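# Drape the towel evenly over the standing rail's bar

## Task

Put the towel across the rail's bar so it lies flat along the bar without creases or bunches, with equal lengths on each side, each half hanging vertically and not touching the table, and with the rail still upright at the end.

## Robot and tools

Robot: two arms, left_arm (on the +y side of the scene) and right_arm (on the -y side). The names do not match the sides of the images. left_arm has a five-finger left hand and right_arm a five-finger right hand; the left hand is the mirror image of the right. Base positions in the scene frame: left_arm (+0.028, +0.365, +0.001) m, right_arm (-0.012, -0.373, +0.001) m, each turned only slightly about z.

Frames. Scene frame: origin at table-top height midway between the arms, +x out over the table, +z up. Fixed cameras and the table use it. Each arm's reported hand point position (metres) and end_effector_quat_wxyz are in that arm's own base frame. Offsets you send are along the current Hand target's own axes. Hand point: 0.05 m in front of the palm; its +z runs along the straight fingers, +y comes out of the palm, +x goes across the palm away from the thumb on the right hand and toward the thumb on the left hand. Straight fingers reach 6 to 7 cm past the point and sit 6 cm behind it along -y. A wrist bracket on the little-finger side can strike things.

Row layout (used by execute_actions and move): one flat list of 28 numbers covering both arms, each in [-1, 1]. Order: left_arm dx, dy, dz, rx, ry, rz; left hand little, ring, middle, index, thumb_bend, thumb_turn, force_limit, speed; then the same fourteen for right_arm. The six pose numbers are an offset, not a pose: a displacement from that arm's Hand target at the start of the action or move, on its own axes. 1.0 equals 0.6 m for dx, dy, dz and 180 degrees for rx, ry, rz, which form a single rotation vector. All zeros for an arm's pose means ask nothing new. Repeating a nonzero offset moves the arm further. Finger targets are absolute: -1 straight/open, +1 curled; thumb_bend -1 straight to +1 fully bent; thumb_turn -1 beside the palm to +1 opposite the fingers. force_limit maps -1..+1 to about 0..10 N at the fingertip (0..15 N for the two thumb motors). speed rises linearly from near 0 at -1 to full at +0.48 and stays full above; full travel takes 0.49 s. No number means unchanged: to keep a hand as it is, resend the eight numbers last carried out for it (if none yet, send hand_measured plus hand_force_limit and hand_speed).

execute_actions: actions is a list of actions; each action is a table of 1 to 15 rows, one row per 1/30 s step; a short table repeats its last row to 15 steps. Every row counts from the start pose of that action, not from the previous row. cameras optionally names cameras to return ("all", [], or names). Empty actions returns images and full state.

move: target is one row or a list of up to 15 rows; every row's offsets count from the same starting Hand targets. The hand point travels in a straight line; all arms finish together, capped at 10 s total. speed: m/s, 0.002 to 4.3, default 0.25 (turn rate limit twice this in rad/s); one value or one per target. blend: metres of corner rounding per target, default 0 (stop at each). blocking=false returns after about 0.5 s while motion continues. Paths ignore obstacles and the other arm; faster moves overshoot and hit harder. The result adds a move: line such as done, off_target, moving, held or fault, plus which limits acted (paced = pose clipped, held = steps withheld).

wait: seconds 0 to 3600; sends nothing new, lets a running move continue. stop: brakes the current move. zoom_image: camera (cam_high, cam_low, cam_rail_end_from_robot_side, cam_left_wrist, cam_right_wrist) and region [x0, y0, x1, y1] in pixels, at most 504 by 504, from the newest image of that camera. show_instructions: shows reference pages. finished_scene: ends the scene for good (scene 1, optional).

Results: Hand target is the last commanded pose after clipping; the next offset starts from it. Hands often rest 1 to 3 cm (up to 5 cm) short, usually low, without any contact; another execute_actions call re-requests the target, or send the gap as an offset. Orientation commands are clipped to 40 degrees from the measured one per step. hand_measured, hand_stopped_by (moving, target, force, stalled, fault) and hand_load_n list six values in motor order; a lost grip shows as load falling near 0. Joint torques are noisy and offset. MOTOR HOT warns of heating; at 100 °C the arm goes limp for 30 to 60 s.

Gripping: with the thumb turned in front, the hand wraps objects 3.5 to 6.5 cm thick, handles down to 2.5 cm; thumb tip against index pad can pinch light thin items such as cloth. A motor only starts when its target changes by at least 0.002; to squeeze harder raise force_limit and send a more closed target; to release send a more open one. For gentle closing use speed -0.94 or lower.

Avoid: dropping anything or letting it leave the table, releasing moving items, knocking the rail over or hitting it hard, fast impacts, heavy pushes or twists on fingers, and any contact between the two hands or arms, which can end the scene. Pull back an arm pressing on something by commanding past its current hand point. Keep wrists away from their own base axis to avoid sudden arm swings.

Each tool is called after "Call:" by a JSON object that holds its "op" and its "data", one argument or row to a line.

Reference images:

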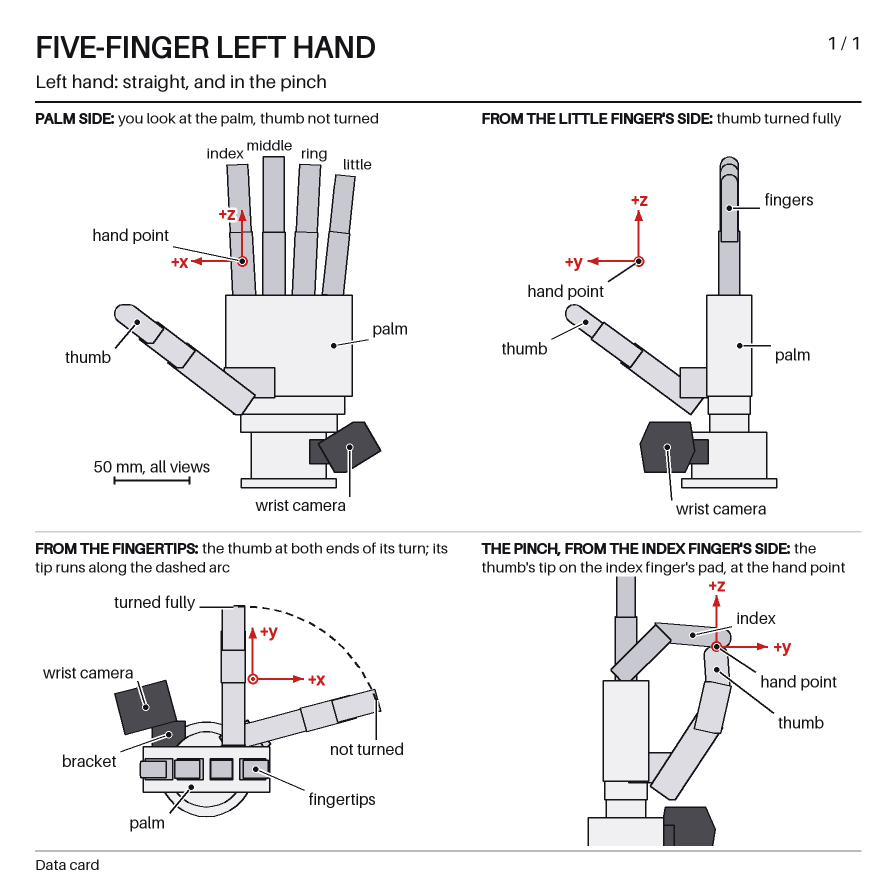

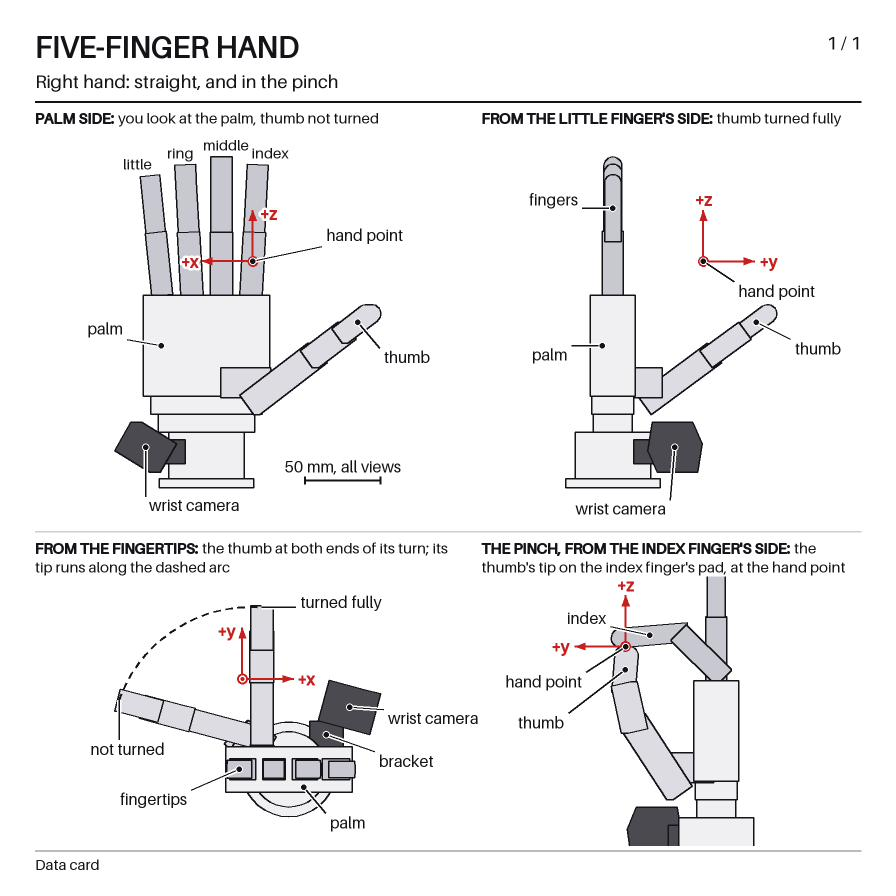

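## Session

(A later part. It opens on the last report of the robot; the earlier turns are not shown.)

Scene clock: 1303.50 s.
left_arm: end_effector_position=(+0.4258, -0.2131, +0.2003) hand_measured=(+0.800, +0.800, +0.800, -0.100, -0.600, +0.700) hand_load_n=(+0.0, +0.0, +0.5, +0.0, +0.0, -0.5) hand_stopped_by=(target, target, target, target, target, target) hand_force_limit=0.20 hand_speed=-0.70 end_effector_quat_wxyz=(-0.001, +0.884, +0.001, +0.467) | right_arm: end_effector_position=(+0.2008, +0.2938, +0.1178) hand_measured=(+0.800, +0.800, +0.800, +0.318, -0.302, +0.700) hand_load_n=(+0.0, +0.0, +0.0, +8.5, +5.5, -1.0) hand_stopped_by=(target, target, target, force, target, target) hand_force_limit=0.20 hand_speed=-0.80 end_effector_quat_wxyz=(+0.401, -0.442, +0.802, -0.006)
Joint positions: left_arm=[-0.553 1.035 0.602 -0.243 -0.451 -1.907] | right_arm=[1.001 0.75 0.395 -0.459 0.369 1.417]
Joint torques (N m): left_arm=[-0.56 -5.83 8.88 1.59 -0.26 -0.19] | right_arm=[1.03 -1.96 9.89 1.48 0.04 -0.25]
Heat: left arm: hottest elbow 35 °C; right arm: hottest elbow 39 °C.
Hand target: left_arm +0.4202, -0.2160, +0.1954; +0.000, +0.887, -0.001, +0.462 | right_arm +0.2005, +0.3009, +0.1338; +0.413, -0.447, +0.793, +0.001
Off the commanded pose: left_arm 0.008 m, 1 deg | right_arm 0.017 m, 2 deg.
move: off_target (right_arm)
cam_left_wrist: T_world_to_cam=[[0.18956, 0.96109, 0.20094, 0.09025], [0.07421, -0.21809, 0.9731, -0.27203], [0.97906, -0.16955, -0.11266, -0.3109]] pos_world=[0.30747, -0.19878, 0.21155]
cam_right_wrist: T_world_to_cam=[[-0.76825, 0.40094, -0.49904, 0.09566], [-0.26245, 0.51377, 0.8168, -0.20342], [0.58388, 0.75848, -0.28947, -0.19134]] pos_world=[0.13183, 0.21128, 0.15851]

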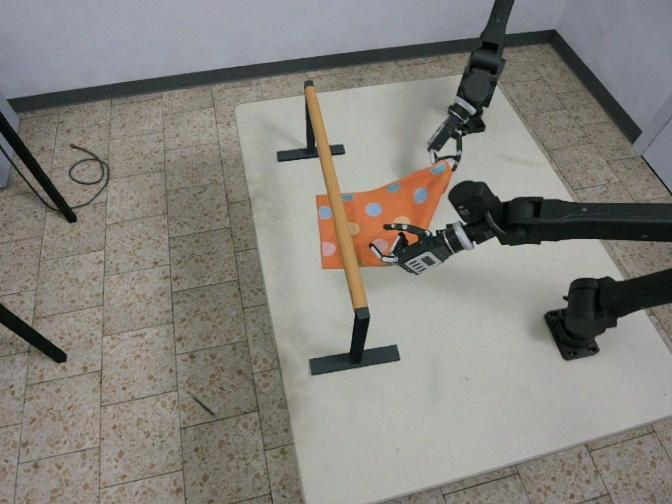

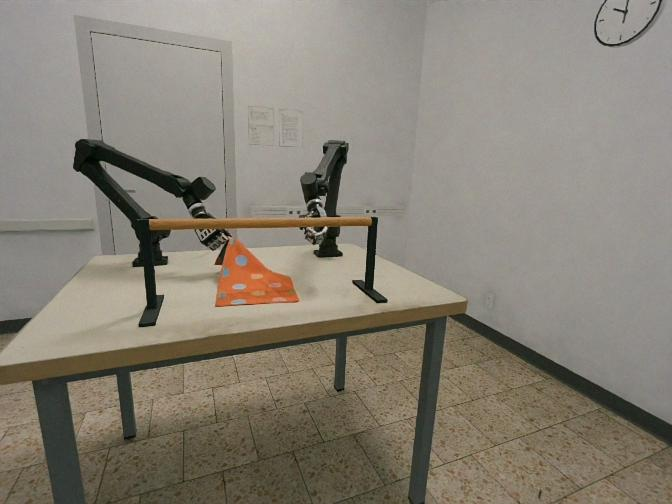

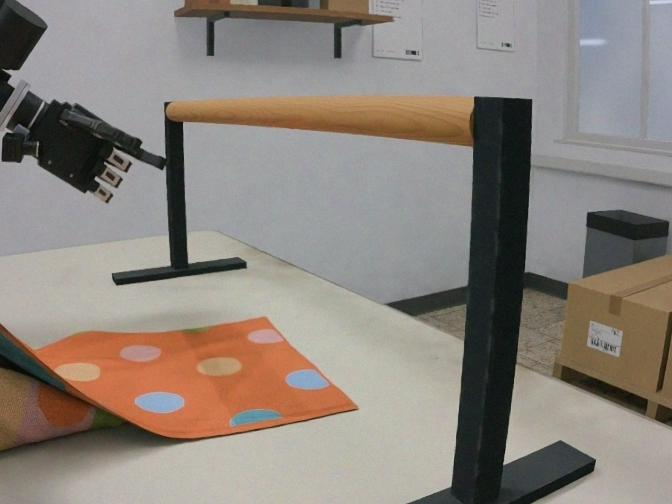

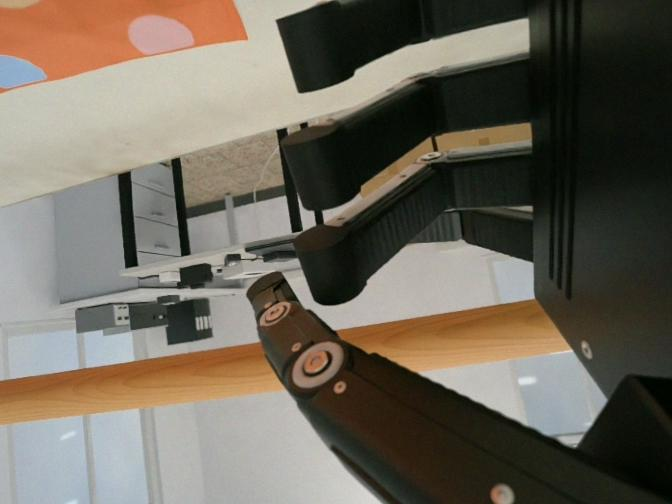

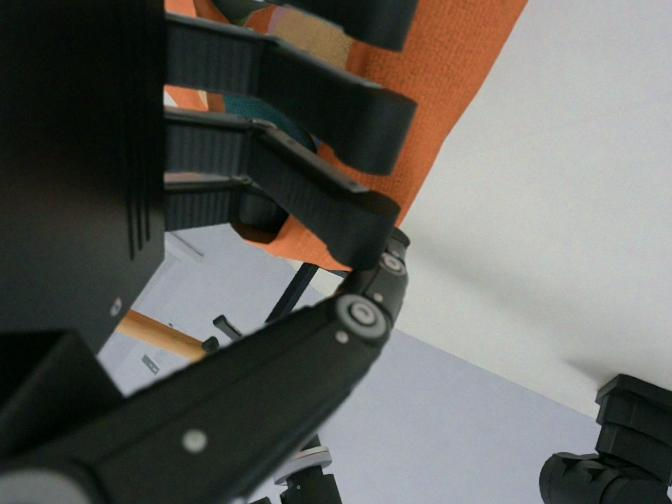

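Call:
{"op": "move", "data": {
  "target": [-0.1283,0.1855,0.123,-0.2121,0.1061,0.6447,0.8,0.8,0.8,0.25,-0.4,0.7,0.2,-0.7,0.1039,0.0582,0.1041,0,0,-0.333,0.8,0.8,0.8,0.5,-0.3,0.7,0.2,-0.8],
  "speed": 0.12,
  "cameras": ["all"]
}}

Call:
{"op": "zoom_image", "data": {
  "camera": "cam_high",
  "region": [300, 100, 500, 300]
}}

Scene clock: 1331.60 s.
left_arm: end_effector_position=(+0.4298, -0.3155, +0.0841) hand_measured=(+0.800, +0.800, +0.800, +0.250, -0.400, +0.700) hand_load_n=(+0.0, +0.0, +0.0, +0.0, +0.0, +0.0) hand_stopped_by=(target, target, target, target, target, target) hand_force_limit=0.20 hand_speed=-0.70 end_effector_quat_wxyz=(+0.140, -0.367, +0.856, -0.335) | right_arm: end_effector_position=(+0.1955, +0.2897, +0.0307) hand_measured=(+0.800, +0.800, +0.800, +0.318, -0.302, +0.700) hand_load_n=(+0.0, +0.0, +0.0, +8.0, +5.5, -0.5) hand_stopped_by=(target, target, target, force, target, target) hand_force_limit=0.20 hand_speed=-0.80 end_effector_quat_wxyz=(-0.347, +0.784, -0.473, +0.202)
Joint positions: left_arm=[-0.537 1.523 1.005 -0.322 0.158 0.164] | right_arm=[1.056 1.046 0.395 -0.175 0.399 0.414]
Joint torques (N m): left_arm=[0.09 -11.05 12.27 1.28 0.22 0.19] | right_arm=[0.79 -2.43 8.55 2.54 0.44 -0.31]
Heat: left arm: hottest elbow 35 °C; right arm: hottest elbow 42 °C.
Hand target: left_arm +0.4365, -0.3272, +0.0900; +0.141, -0.355, +0.860, -0.339 | right_arm +0.2004, +0.3009, +0.0389; -0.358, +0.784, -0.464, +0.205
Off the commanded pose: left_arm 0.015 m, 1 deg | right_arm 0.015 m, 2 deg.
move: off_target (left_arm, right_arm)
cam_left_wrist: T_world_to_cam=[[0.34605, -0.70541, 0.61858, -0.41698], [-0.9381, -0.27057, 0.21625, 0.30069], [0.01482, -0.65512, -0.75538, -0.02998]] pos_world=[0.42681, -0.23243, 0.17026]
cam_right_wrist: T_world_to_cam=[[-0.47697, -0.53308, -0.69881, 0.26958], [-0.85595, 0.46232, 0.23155, 0.01736], [0.19964, 0.70859, -0.6768, -0.10881]] pos_world=[0.16517, 0.21278, 0.11072]

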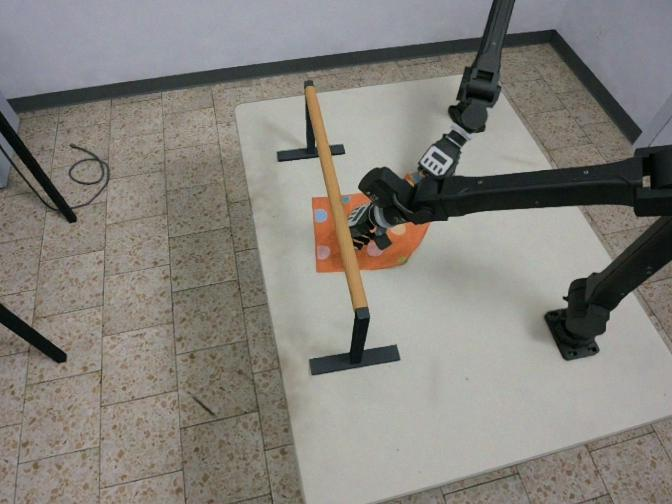

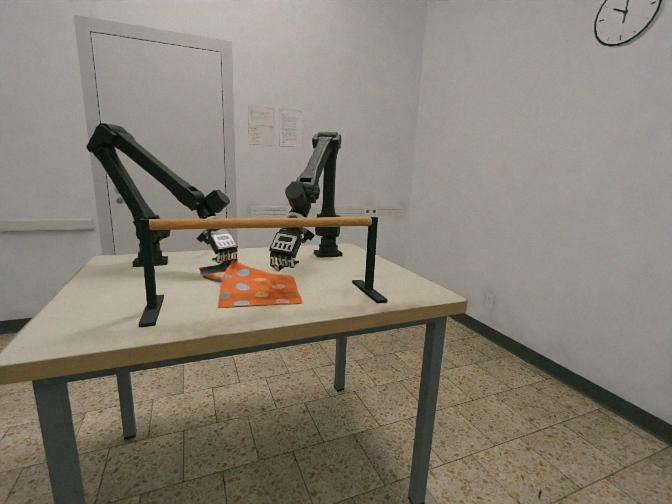

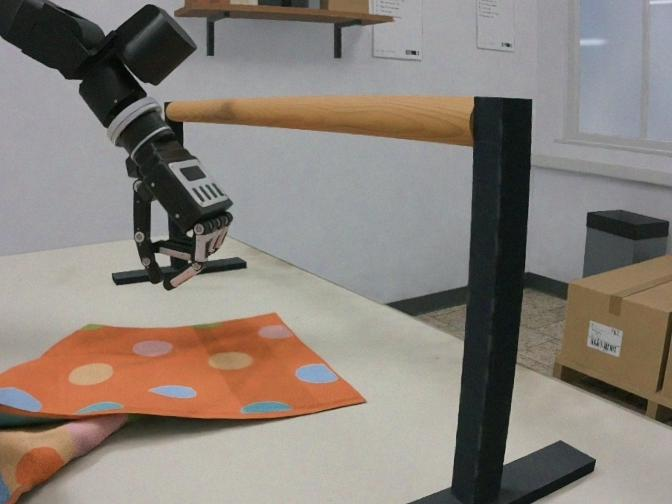

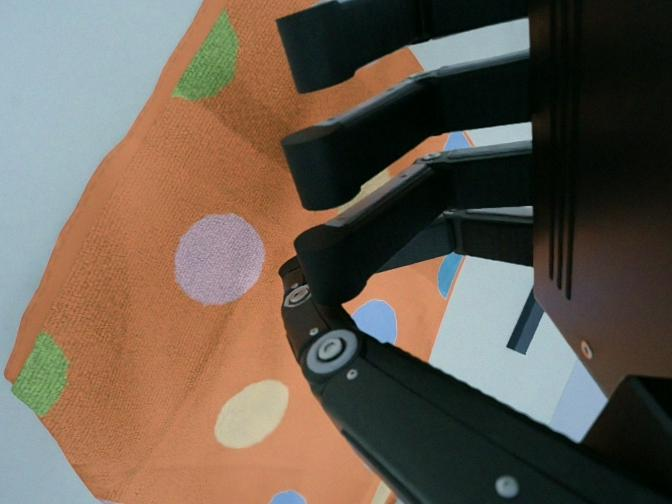

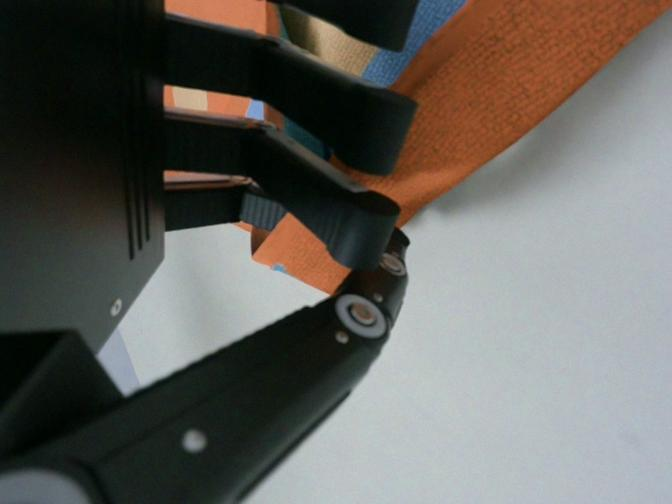

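Scaled by 2.520 from the camera's image (finer frame: 960x720).

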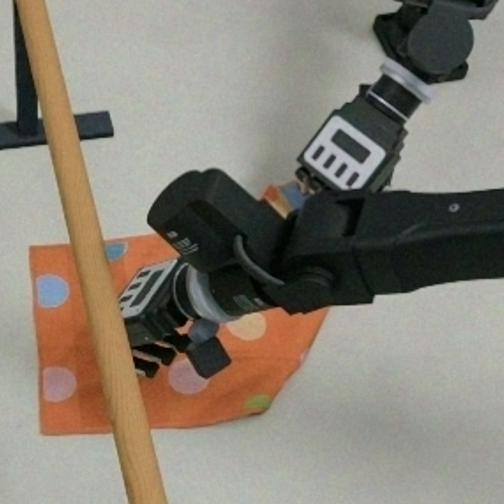

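Call:
{"op": "move", "data": {
  "target": [0,0.108,0.1157,0,0,0,0.8,0.8,0.8,0.25,-0.4,0.7,0.2,-0.7,0,0,0,0,0,0,0.8,0.8,0.8,0.5,-0.3,0.7,0.2,-0.8],
  "speed": 0.06,
  "cameras": ["cam_left_wrist"]
}}

Scene clock: 1339.00 s.
left_arm: end_effector_position=(+0.4468, -0.3263, +0.0197) hand_measured=(+0.800, +0.800, +0.800, +0.250, -0.400, +0.700) hand_load_n=(+0.0, +0.0, +0.0, -3.5, +0.0, +0.0) hand_stopped_by=(target, target, target, target, target, target) hand_force_limit=0.20 hand_speed=-0.70 end_effector_quat_wxyz=(+0.151, -0.360, +0.850, -0.353) | right_arm: end_effector_position=(+0.1956, +0.2896, +0.0308) hand_measured=(+0.800, +0.800, +0.800, +0.318, -0.302, +0.700) hand_load_n=(+0.0, +0.0, +0.0, +8.0, +5.5, -0.5) hand_stopped_by=(target, target, target, force, target, target) hand_force_limit=0.20 hand_speed=-0.80 end_effector_quat_wxyz=(-0.347, +0.784, -0.473, +0.203)
Joint positions: left_arm=[-0.537 1.661 0.95 -0.084 0.161 0.166] | right_arm=[1.056 1.046 0.395 -0.175 0.4 0.414]
Joint torques (N m): left_arm=[-0.09 -9.93 6.83 2.32 0.13 0.14] | right_arm=[0.91 -2.55 8.53 2.52 0.42 -0.29]
Heat: left arm: hottest elbow 36 °C; right arm: hottest elbow 41 °C.
Hand target: left_arm +0.4366, -0.3271, -0.0050; +0.141, -0.355, +0.860, -0.339 | right_arm +0.2004, +0.3009, +0.0389; -0.358, +0.784, -0.464, +0.205
Off the commanded pose: left_arm 0.027 m, 2 deg | right_arm 0.015 m, 2 deg.
move: off_target (left_arm)
cam_left_wrist: T_world_to_cam=[[0.31915, -0.69093, 0.64866, -0.37446], [-0.94682, -0.26207, 0.18669, 0.33474], [0.041, -0.67375, -0.73782, -0.10414]] pos_world=[0.44072, -0.24116, 0.10357]

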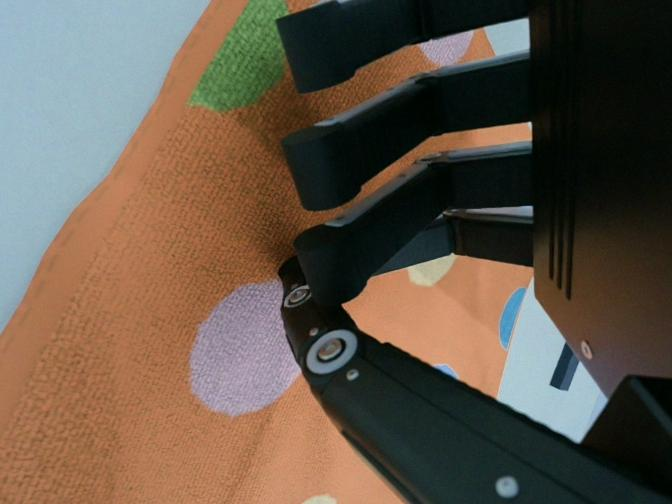

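Call:
{"op": "move", "data": {
  "target": [
    [-0.0172,0.0597,-0.0557,0,0,0,0.8,0.8,0.8,0.25,-0.4,0.7,0.2,-0.7,0.0842,-0.0028,0.0032,0,-0.0627,-0.0548,0.8,0.8,0.8,0.5,-0.3,0.7,0.2,-0.8],
    [-0.0048,0.1212,-0.1128,0,0,0,0.8,0.8,0.8,0.25,-0.4,0.7,0.2,-0.7,0.1625,-0.0238,0.0272,0,-0.1253,-0.1095,0.8,0.8,0.8,0.5,-0.3,0.7,0.2,-0.8],
    [0.0337,0.1733,-0.1615,0,0,0,0.8,0.8,0.8,0.25,-0.4,0.7,0.2,-0.7,0.2228,-0.0597,0.0682,0,-0.188,-0.1643,0.8,0.8,0.8,0.5,-0.3,0.7,0.2,-0.8]
  ],
  "speed": 0.05,
  "blend": 0.02,
  "cameras": ["all"]
}}

Call:
{"op": "zoom_image", "data": {
  "camera": "cam_high",
  "region": [300, 100, 500, 300]
}}

Scene clock: 1356.87 s.
left_arm: end_effector_position=(+0.3402, -0.2482, +0.0158) hand_measured=(+0.800, +0.800, +0.800, +0.250, -0.400, +0.700) hand_load_n=(+0.0, +0.0, +0.0, -1.0, +0.0, +0.0) hand_stopped_by=(target, target, target, target, target, target) hand_force_limit=0.20 hand_speed=-0.70 end_effector_quat_wxyz=(+0.155, -0.354, +0.849, -0.361) | right_arm: end_effector_position=(+0.2915, +0.2072, +0.0260) hand_measured=(+0.800, +0.800, +0.800, +0.318, -0.302, +0.700) hand_load_n=(+0.0, +0.0, +0.0, +8.0, +5.5, -0.5) hand_stopped_by=(target, target, target, force, target, target) hand_force_limit=0.20 hand_speed=-0.80 end_effector_quat_wxyz=(-0.407, +0.902, -0.139, +0.039)
Joint positions: left_arm=[-0.496 1.355 0.574 -0.001 0.198 0.203] | right_arm=[0.312 1.306 0.587 -0.315 -0.684 -0.757]
Joint torques (N m): left_arm=[-0.21 -6.83 5.08 1.44 -0.13 0.1] | right_arm=[-0.5 -5.48 9.95 1.03 -0.54 -0.31]
Heat: left arm: hottest elbow 34 °C; right arm: hottest elbow 41 °C.
Hand target: left_arm +0.3220, -0.2407, -0.0052; +0.141, -0.355, +0.860, -0.339 | right_arm +0.3127, +0.2103, +0.0375; -0.413, +0.900, -0.129, +0.054
Off the commanded pose: left_arm 0.029 m, 3 deg | right_arm 0.024 m, 2 deg.
move: off_target (left_arm, right_arm)
cam_left_wrist: T_world_to_cam=[[0.30101, -0.68794, 0.6604, -0.27719], [-0.95251, -0.25038, 0.17334, 0.26014], [0.0461, -0.68121, -0.73063, -0.05369]] pos_world=[0.3337, -0.16213, 0.09874]
cam_right_wrist: T_world_to_cam=[[0.02719, -0.69682, -0.71673, 0.15546], [-0.92325, -0.29238, 0.24924, 0.31436], [-0.38323, 0.65495, -0.65129, 0.10752]] pos_world=[0.32721, 0.12982, 0.1031]

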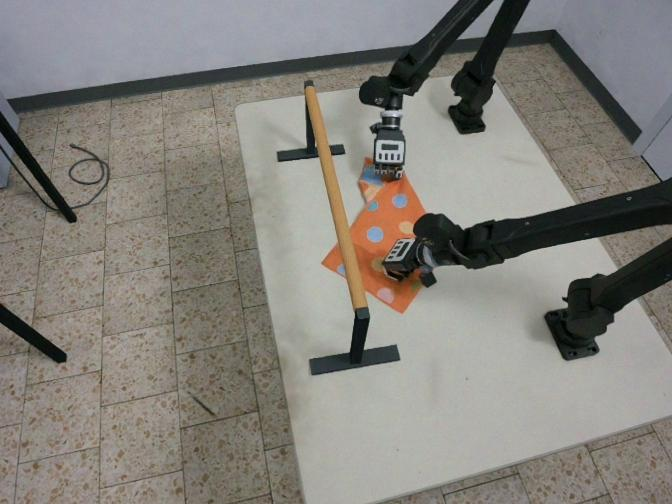

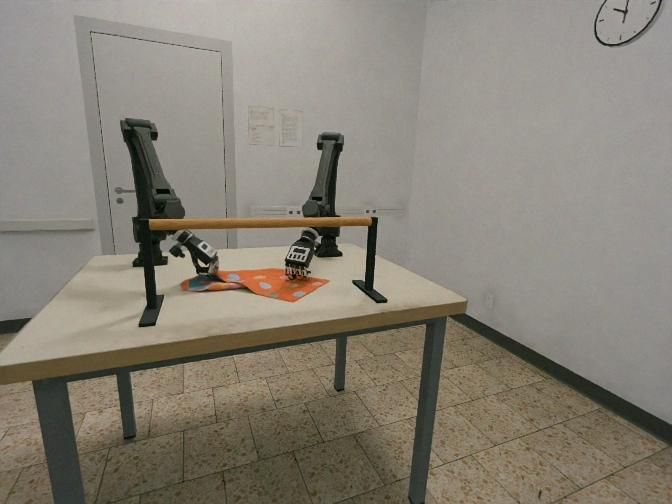

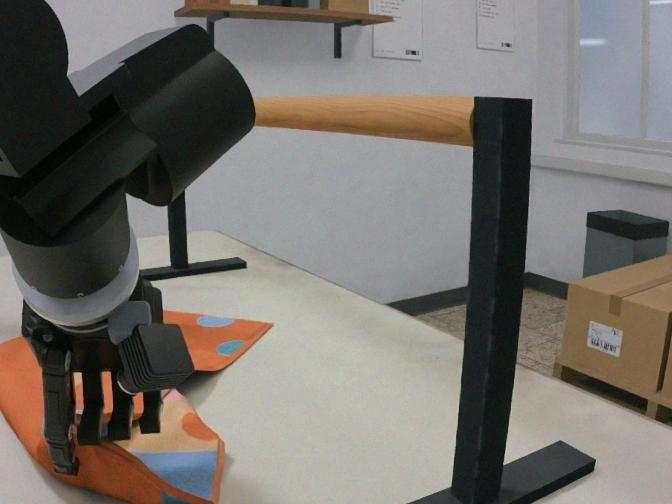

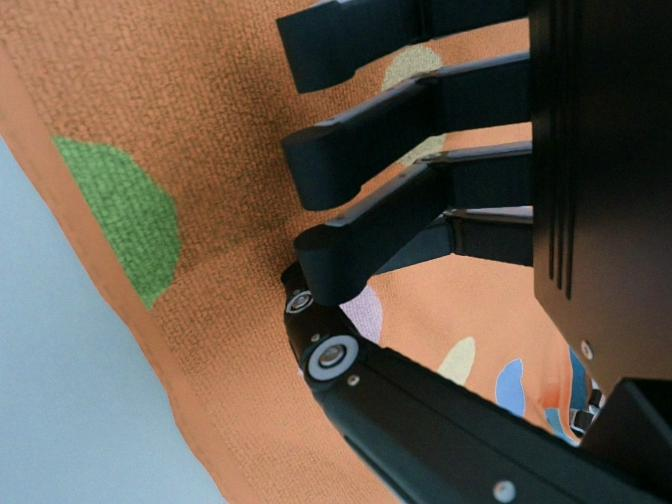

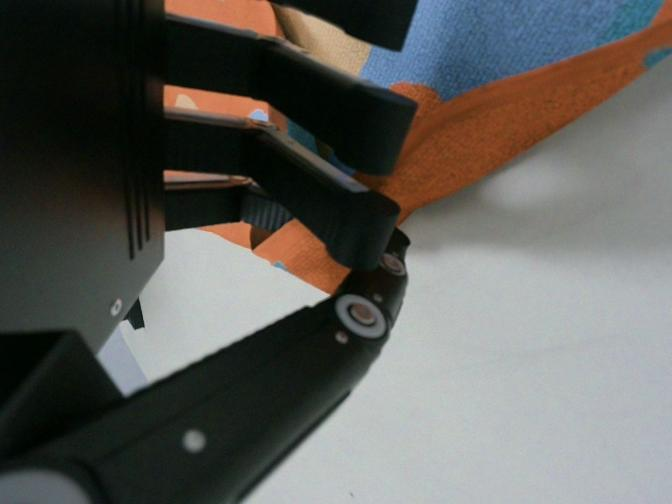

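Scaled by 2.520 from the camera's image (finer frame: 960x720).

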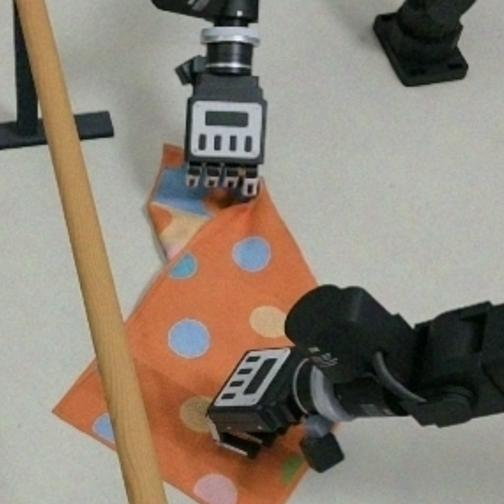

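Call:
{"op": "move", "data": {
  "target": [
    [0.066,0.0593,-0.0553,0,0,0,0.8,0.8,0.8,0.25,-0.4,0.7,0.2,-0.7,0.101,-0.031,0.0343,0,-0.0336,-0.029,0.8,0.8,0.8,0.5,-0.3,0.7,0.2,-0.8],
    [0.1723,0.0828,-0.0772,0,0,0,0.8,0.8,0.8,0.25,-0.4,0.7,0.2,-0.7,0.1827,-0.0807,0.091,0,-0.063,-0.0544,0.8,0.8,0.8,0.5,-0.3,0.7,0.2,-0.8]
  ],
  "speed": 0.05,
  "blend": 0.02,
  "cameras": ["all"]
}}

Call:
{"op": "zoom_image", "data": {
  "camera": "cam_high",
  "region": [310, 130, 510, 350]
}}

Scene clock: 1381.83 s.
left_arm: end_effector_position=(+0.2219, -0.2756, +0.0147) hand_measured=(+0.800, +0.800, +0.800, +0.250, -0.400, +0.700) hand_load_n=(+0.0, +0.0, +0.0, -2.5, +0.0, +0.0) hand_stopped_by=(target, target, target, target, target, target) hand_force_limit=0.20 hand_speed=-0.70 end_effector_quat_wxyz=(+0.158, -0.355, +0.846, -0.365) | right_arm: end_effector_position=(+0.4134, +0.2385, +0.0245) hand_measured=(+0.800, +0.800, +0.800, +0.318, -0.302, +0.700) hand_load_n=(+0.0, +0.0, +0.5, +8.0, +5.5, -0.5) hand_stopped_by=(target, target, target, force, target, target) hand_force_limit=0.20 hand_speed=-0.80 end_effector_quat_wxyz=(-0.410, +0.911, -0.032, -0.020)
Joint positions: left_arm=[-0.823 1.112 0.371 -0.012 -0.043 -0.029] | right_arm=[0.285 1.711 1.069 -0.634 -0.805 -1.089]
Joint torques (N m): left_arm=[-0.56 -4.01 5.61 0.76 0.14 -0.1] | right_arm=[0.91 -11.58 11.23 0.85 -0.69 -0.32]
Heat: left arm: hottest elbow 33 °C; right arm: hottest elbow 41 °C.
Hand target: left_arm +0.2008, -0.2655, -0.0054; +0.141, -0.355, +0.860, -0.339 | right_arm +0.4384, +0.2501, +0.0376; -0.417, +0.909, -0.010, +0.000
Off the commanded pose: left_arm 0.031 m, 4 deg | right_arm 0.030 m, 4 deg.
move: off_target (left_arm, right_arm)
cam_left_wrist: T_world_to_cam=[[0.29951, -0.6815, 0.66772, -0.25774], [-0.9524, -0.25522, 0.16671, 0.13956], [0.0568, -0.68587, -0.7255, -0.07142]] pos_world=[0.21416, -0.18902, 0.09701]
cam_right_wrist: T_world_to_cam=[[0.1815, -0.66766, -0.722, 0.10224], [-0.8202, -0.50783, 0.26342, 0.44477], [-0.54253, 0.54437, -0.63978, 0.22483]] pos_world=[0.46822, 0.17173, 0.1005]

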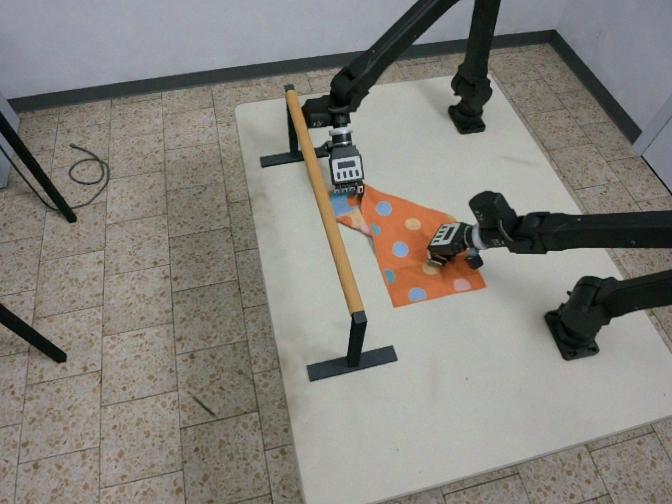

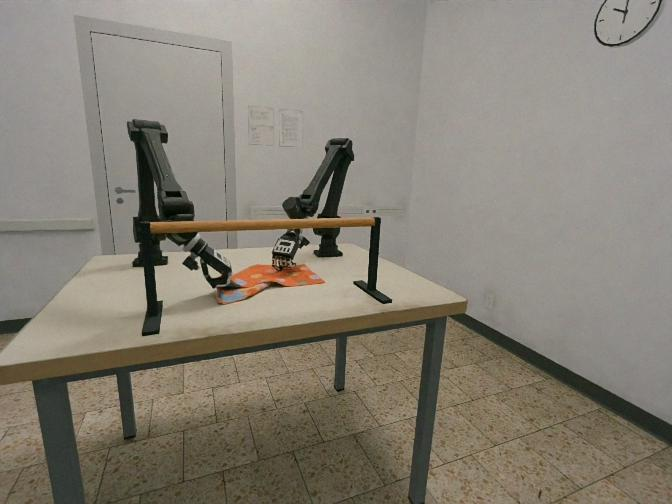

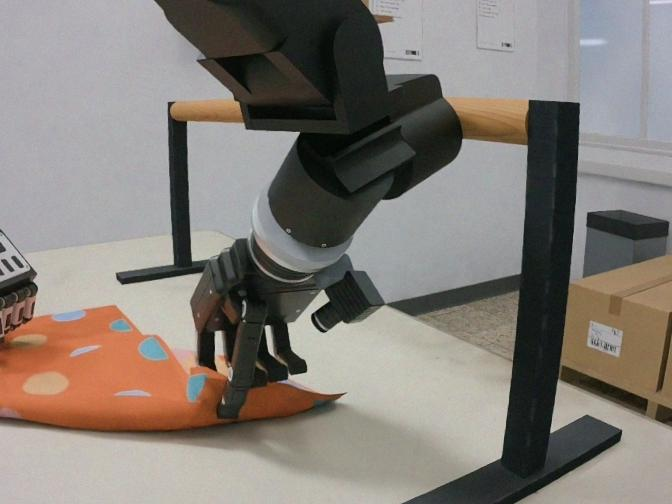

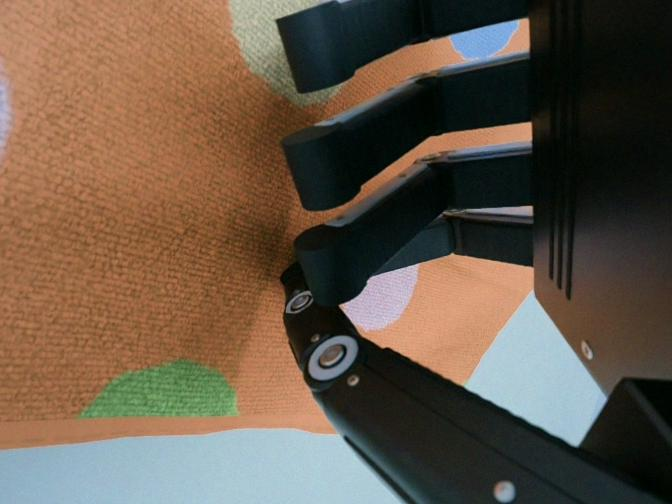

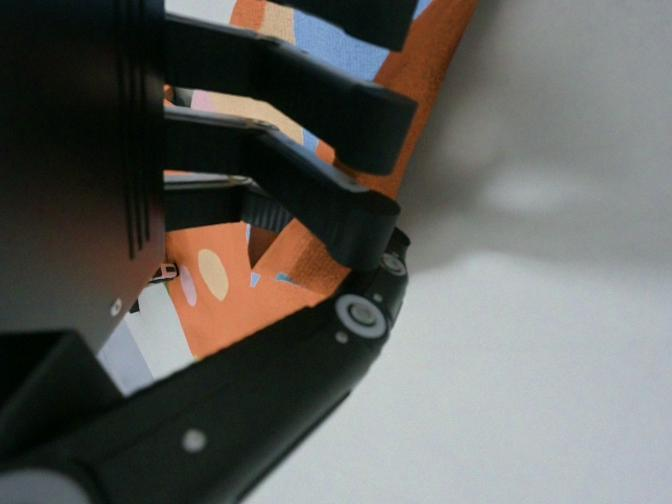

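Scaled by 2.291 from the camera's image (finer frame: 960x720).

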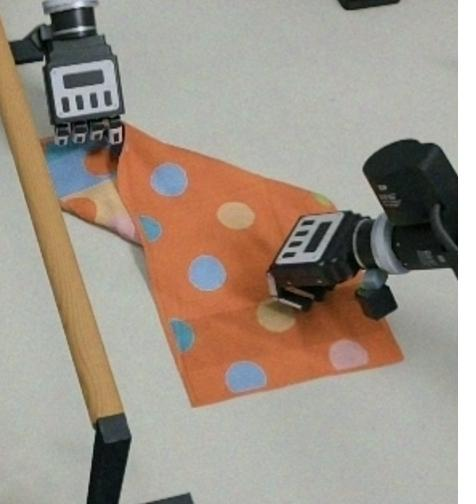

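Call:
{"op": "move", "data": {
  "target": [
    [-0.0645,-0.1517,-0.1217,0,0,0,0.8,0.8,0.8,0.25,-0.4,0.7,0.2,-0.7,0,0,0,0,0,0,0.8,0.8,0.8,0.5,-0.3,0.7,0.2,-0.8],
    [-0.3145,-0.1868,-0.0432,-0.016,-0.1472,-0.1664,0.8,0.8,0.8,0.3,-0.9,0.7,0.2,-0.5,0,0,0,0,0,0,0.8,0.8,0.8,0.5,-0.3,0.7,0.2,-0.8]
  ],
  "speed": 0.12,
  "blend": 0.02,
  "cameras": ["all"]
}}

Call:
{"op": "zoom_image", "data": {
  "camera": "cam_high",
  "region": [310, 130, 510, 350]
}}

Scene clock: 1414.90 s.
left_arm: end_effector_position=(+0.3600, -0.1742, +0.0769) hand_measured=(+0.800, +0.800, +0.800, +0.300, -0.900, +0.700) hand_load_n=(+0.5, +0.0, +0.0, +0.0, +0.0, +0.0) hand_stopped_by=(target, target, target, target, target, target) hand_force_limit=0.20 hand_speed=-0.50 end_effector_quat_wxyz=(+0.224, -0.628, +0.707, -0.238) | right_arm: end_effector_position=(+0.4133, +0.2386, +0.0247) hand_measured=(+0.800, +0.800, +0.800, +0.318, -0.302, +0.700) hand_load_n=(+0.0, +0.0, +0.0, +8.0, +5.5, -1.0) hand_stopped_by=(target, target, target, force, target, target) hand_force_limit=0.20 hand_speed=-0.80 end_effector_quat_wxyz=(-0.410, +0.911, -0.031, -0.020)
Joint positions: left_arm=[-0.444 1.184 0.694 -0.447 -0.216 -0.254] | right_arm=[0.285 1.711 1.069 -0.634 -0.806 -1.091]
Joint torques (N m): left_arm=[2.2 -6.24 12.4 2.17 -0.2 -0.11] | right_arm=[1.08 -11.63 11.28 0.87 -0.64 -0.31]
Heat: left arm: hottest elbow 33 °C; right arm: hottest elbow 46 °C.
Hand target: left_arm +0.3797, -0.1779, +0.0903; +0.232, -0.634, +0.693, -0.253 | right_arm +0.4384, +0.2501, +0.0376; -0.417, +0.909, -0.010, +0.000
Off the commanded pose: left_arm 0.024 m, 3 deg | right_arm 0.030 m, 3 deg.
move: off_target (left_arm); target 2's new numbers were sent with left_arm's hand 0.024 m and 3 deg from that target
cam_left_wrist: T_world_to_cam=[[0.74791, -0.36973, 0.5513, -0.36971], [-0.56404, -0.79186, 0.23412, 0.04811], [0.34999, -0.48605, -0.80079, -0.02951]] pos_world=[0.31397, -0.11294, 0.16892]
cam_right_wrist: T_world_to_cam=[[0.18301, -0.66636, -0.72283, 0.10159], [-0.81965, -0.5094, 0.26208, 0.44499], [-0.54285, 0.5445, -0.6394, 0.22487]] pos_world=[0.46822, 0.17193, 0.10059]

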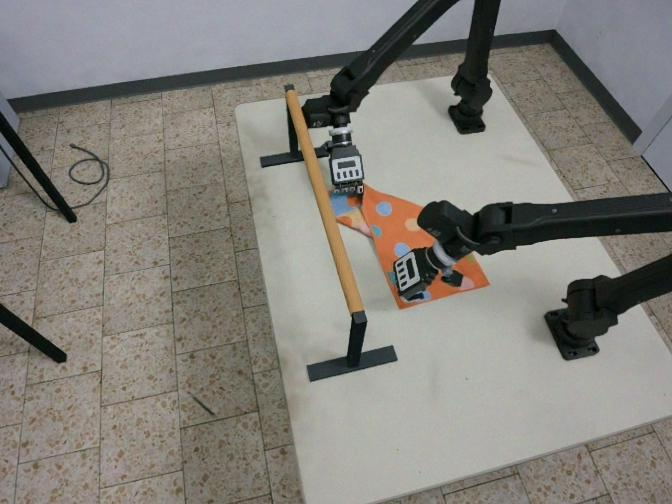

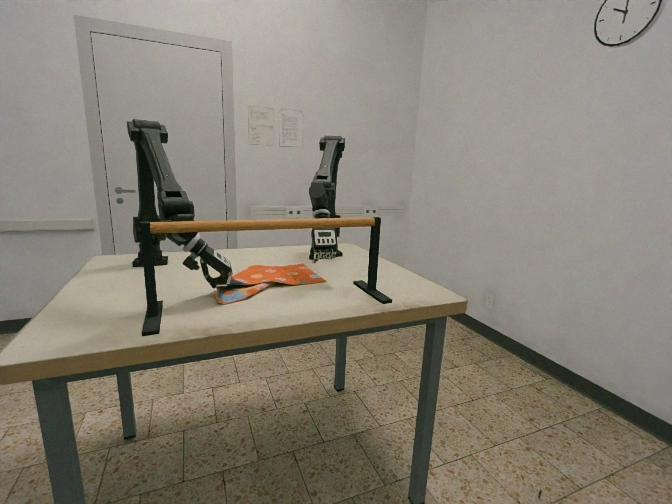

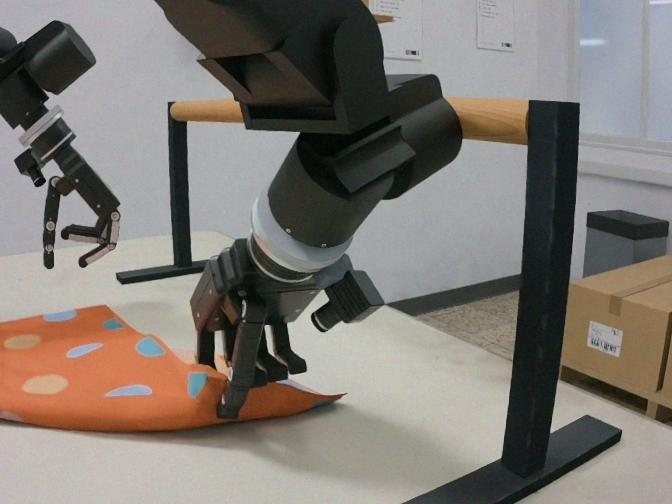

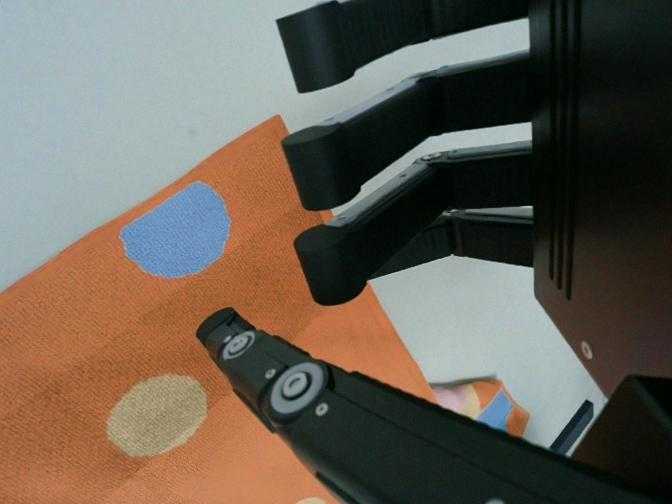

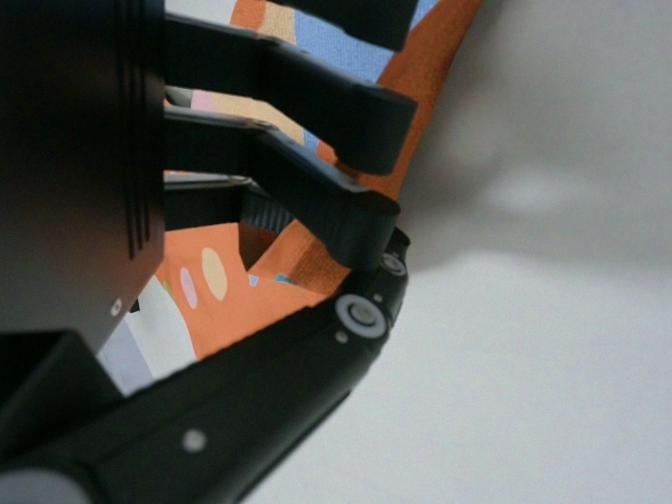

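Scaled by 2.291 from the camera's image (finer frame: 960x720).

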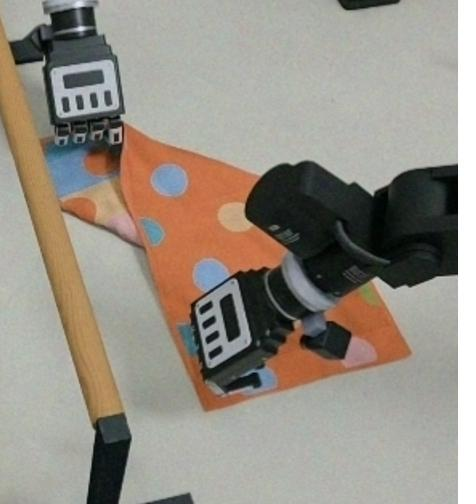

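Call:
{"op": "move", "data": {
  "target": [-0.0463,0.0557,0.1055,0,0,0,0.8,0.8,0.8,0.3,-0.9,0.7,0.2,-0.5,0,0,0,0,0,0,0.8,0.8,0.8,0.5,-0.3,0.7,0.2,-0.8],
  "speed": 0.06,
  "cameras": ["cam_left_wrist"]
}}

Scene clock: 1423.23 s.
left_arm: end_effector_position=(+0.3958, -0.1568, +0.0258) hand_measured=(+0.800, +0.800, +0.800, +0.300, -0.900, +0.700) hand_load_n=(+0.5, +0.5, +0.0, +0.0, +0.0, -0.5) hand_stopped_by=(target, target, target, target, target, target) hand_force_limit=0.20 hand_speed=-0.50 end_effector_quat_wxyz=(+0.230, -0.634, +0.693, -0.255) | right_arm: end_effector_position=(+0.4133, +0.2386, +0.0247) hand_measured=(+0.800, +0.800, +0.800, +0.318, -0.302, +0.700) hand_load_n=(+0.0, +0.0, +0.0, +8.0, +5.5, -0.5) hand_stopped_by=(target, target, target, force, target, target) hand_force_limit=0.20 hand_speed=-0.80 end_effector_quat_wxyz=(-0.410, +0.911, -0.031, -0.020)
Joint positions: left_arm=[-0.353 1.337 0.643 -0.19 -0.165 -0.205] | right_arm=[0.285 1.711 1.069 -0.634 -0.806 -1.091]
Joint torques (N m): left_arm=[2.08 -7.77 7.62 2.36 0.08 0.18] | right_arm=[0.91 -11.87 11.28 0.81 -0.64 -0.31]
Heat: left arm: hottest elbow 33 °C; right arm: hottest elbow 47 °C.
Hand target: left_arm +0.3973, -0.1516, +0.0204; +0.232, -0.634, +0.693, -0.253 | right_arm +0.4384, +0.2501, +0.0376; -0.417, +0.909, -0.010, +0.000
Off the commanded pose: left_arm 0.008 m, 0 deg | right_arm 0.030 m, 3 deg.
move: done
cam_left_wrist: T_world_to_cam=[[0.73511, -0.33961, 0.58675, -0.35312], [-0.55576, -0.79753, 0.23469, 0.08984], [0.38825, -0.49861, -0.77502, -0.09234]] pos_world=[0.34536, -0.09431, 0.11454]

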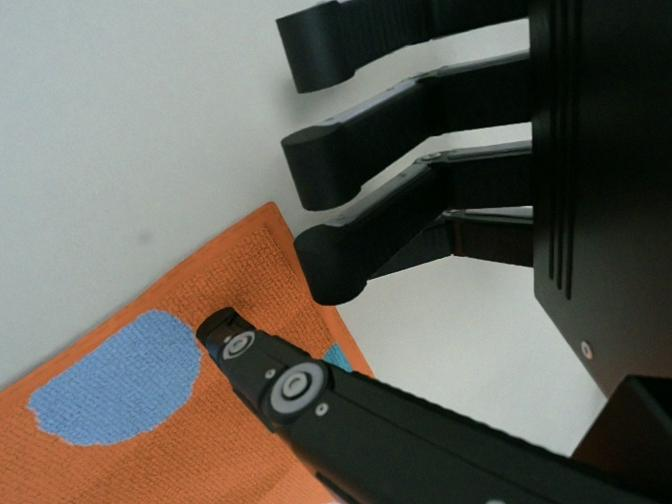

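Call:
{"op": "move", "data": {
  "target": [
    [-0.0135,0.0292,-0.0245,0,0,0,0.8,0.8,0.8,0.3,-0.9,0.7,0.2,-0.5,0,0,0,0,0,0,0.8,0.8,0.8,0.5,-0.3,0.7,0.2,-0.8],
    [-0.0135,0.0527,0.0037,0,0,0,0.8,0.8,0.8,0.3,-0.9,0.7,0.2,-0.5,0,0,0,0,0,0,0.8,0.8,0.8,0.5,-0.3,0.7,0.2,-0.8]
  ],
  "speed": 0.05,
  "cameras": ["cam_left_wrist"]
}}

Scene clock: 1429.77 s.
left_arm: end_effector_position=(+0.3813, -0.1491, +0.0147) hand_measured=(+0.800, +0.800, +0.800, +0.300, -0.900, +0.700) hand_load_n=(+0.0, +0.0, +0.0, -1.0, +2.0, -0.5) hand_stopped_by=(target, target, target, target, target, target) hand_force_limit=0.20 hand_speed=-0.50 end_effector_quat_wxyz=(+0.236, -0.631, +0.689, -0.267) | right_arm: end_effector_position=(+0.4134, +0.2386, +0.0246) hand_measured=(+0.800, +0.800, +0.800, +0.318, -0.302, +0.700) hand_load_n=(+0.0, +0.0, +0.0, +8.0, +6.0, -0.5) hand_stopped_by=(target, target, target, force, target, target) hand_force_limit=0.20 hand_speed=-0.80 end_effector_quat_wxyz=(-0.410, +0.911, -0.031, -0.020)
Joint positions: left_arm=[-0.345 1.309 0.566 -0.112 -0.159 -0.199] | right_arm=[0.285 1.711 1.069 -0.634 -0.806 -1.091]
Joint torques (N m): left_arm=[2.26 -5.83 6.37 2.35 0.04 0.13] | right_arm=[1.2 -11.69 11.22 0.85 -0.64 -0.3]
Heat: left arm: hottest elbow 33 °C; right arm: hottest elbow 47 °C.
Hand target: left_arm +0.3754, -0.1415, -0.0016; +0.232, -0.634, +0.693, -0.253 | right_arm +0.4384, +0.2501, +0.0376; -0.417, +0.909, -0.010, +0.000
Off the commanded pose: left_arm 0.019 m, 2 deg | right_arm 0.030 m, 3 deg.
move: off_target (left_arm)
cam_left_wrist: T_world_to_cam=[[0.71953, -0.33379, 0.60898, -0.32674], [-0.56222, -0.79474, 0.22868, 0.09354], [0.40765, -0.50693, -0.75951, -0.10033]] pos_world=[0.32859, -0.08558, 0.10139]

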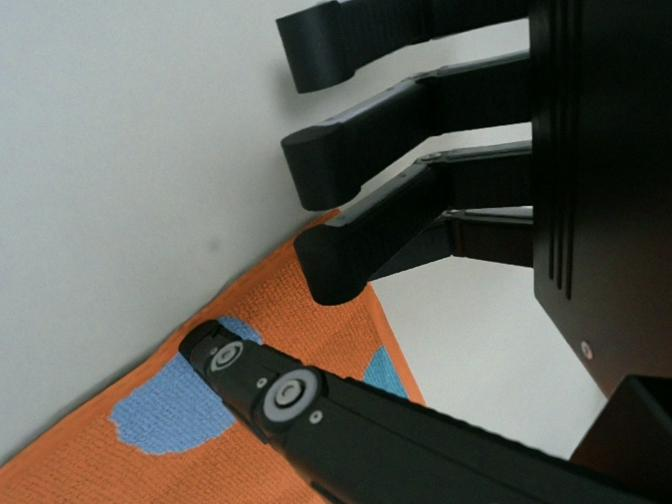

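Call:
{"op": "move", "data": {
  "target": [0,0.0064,0.0077,0,0,0,0.8,0.8,0.8,0.3,0.0,0.7,0.1,-0.8,0,0,0,0,0,0,0.8,0.8,0.8,0.5,-0.3,0.7,0.2,-0.8],
  "speed": 0.05,
  "cameras": ["cam_left_wrist"]
}}

Scene clock: 1435.93 s.
left_arm: end_effector_position=(+0.3851, -0.1516, +0.0147) hand_measured=(+0.800, +0.800, +0.800, +0.300, -0.334, +0.700) hand_load_n=(+0.0, +0.0, +0.0, +0.0, +8.5, +0.5) hand_stopped_by=(target, target, target, target, force, target) hand_force_limit=0.10 hand_speed=-0.80 end_effector_quat_wxyz=(+0.238, -0.629, +0.687, -0.276) | right_arm: end_effector_position=(+0.4134, +0.2386, +0.0246) hand_measured=(+0.800, +0.800, +0.800, +0.318, -0.302, +0.700) hand_load_n=(+0.0, +0.0, +0.0, +8.0, +5.5, -0.5) hand_stopped_by=(target, target, target, force, target, target) hand_force_limit=0.20 hand_speed=-0.80 end_effector_quat_wxyz=(-0.410, +0.911, -0.031, -0.019)
Joint positions: left_arm=[-0.345 1.316 0.562 -0.083 -0.153 -0.199] | right_arm=[0.285 1.711 1.069 -0.634 -0.806 -1.092]
Joint torques (N m): left_arm=[2.08 -5.66 5.89 2.13 -0.16 0.14] | right_arm=[1.08 -11.69 11.29 0.85 -0.64 -0.29]
Heat: left arm: hottest elbow 33 °C; right arm: hottest elbow 48 °C.
Hand target: left_arm +0.3753, -0.1415, -0.0077; +0.232, -0.634, +0.693, -0.253 | right_arm +0.4384, +0.2501, +0.0376; -0.417, +0.909, -0.010, +0.000
Off the commanded pose: left_arm 0.026 m, 3 deg | right_arm 0.030 m, 3 deg.
move: off_target (left_arm)
cam_left_wrist: T_world_to_cam=[[0.70834, -0.33006, 0.62396, -0.32566], [-0.56872, -0.79045, 0.22749, 0.09679], [0.41812, -0.516, -0.74761, -0.10865]] pos_world=[0.33115, -0.08705, 0.09995]

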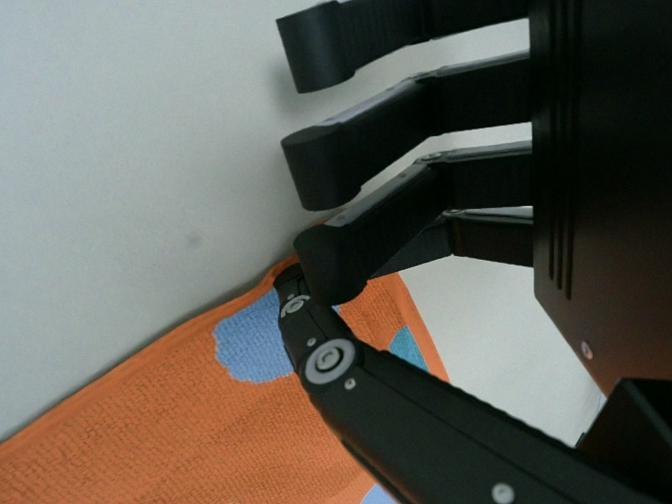

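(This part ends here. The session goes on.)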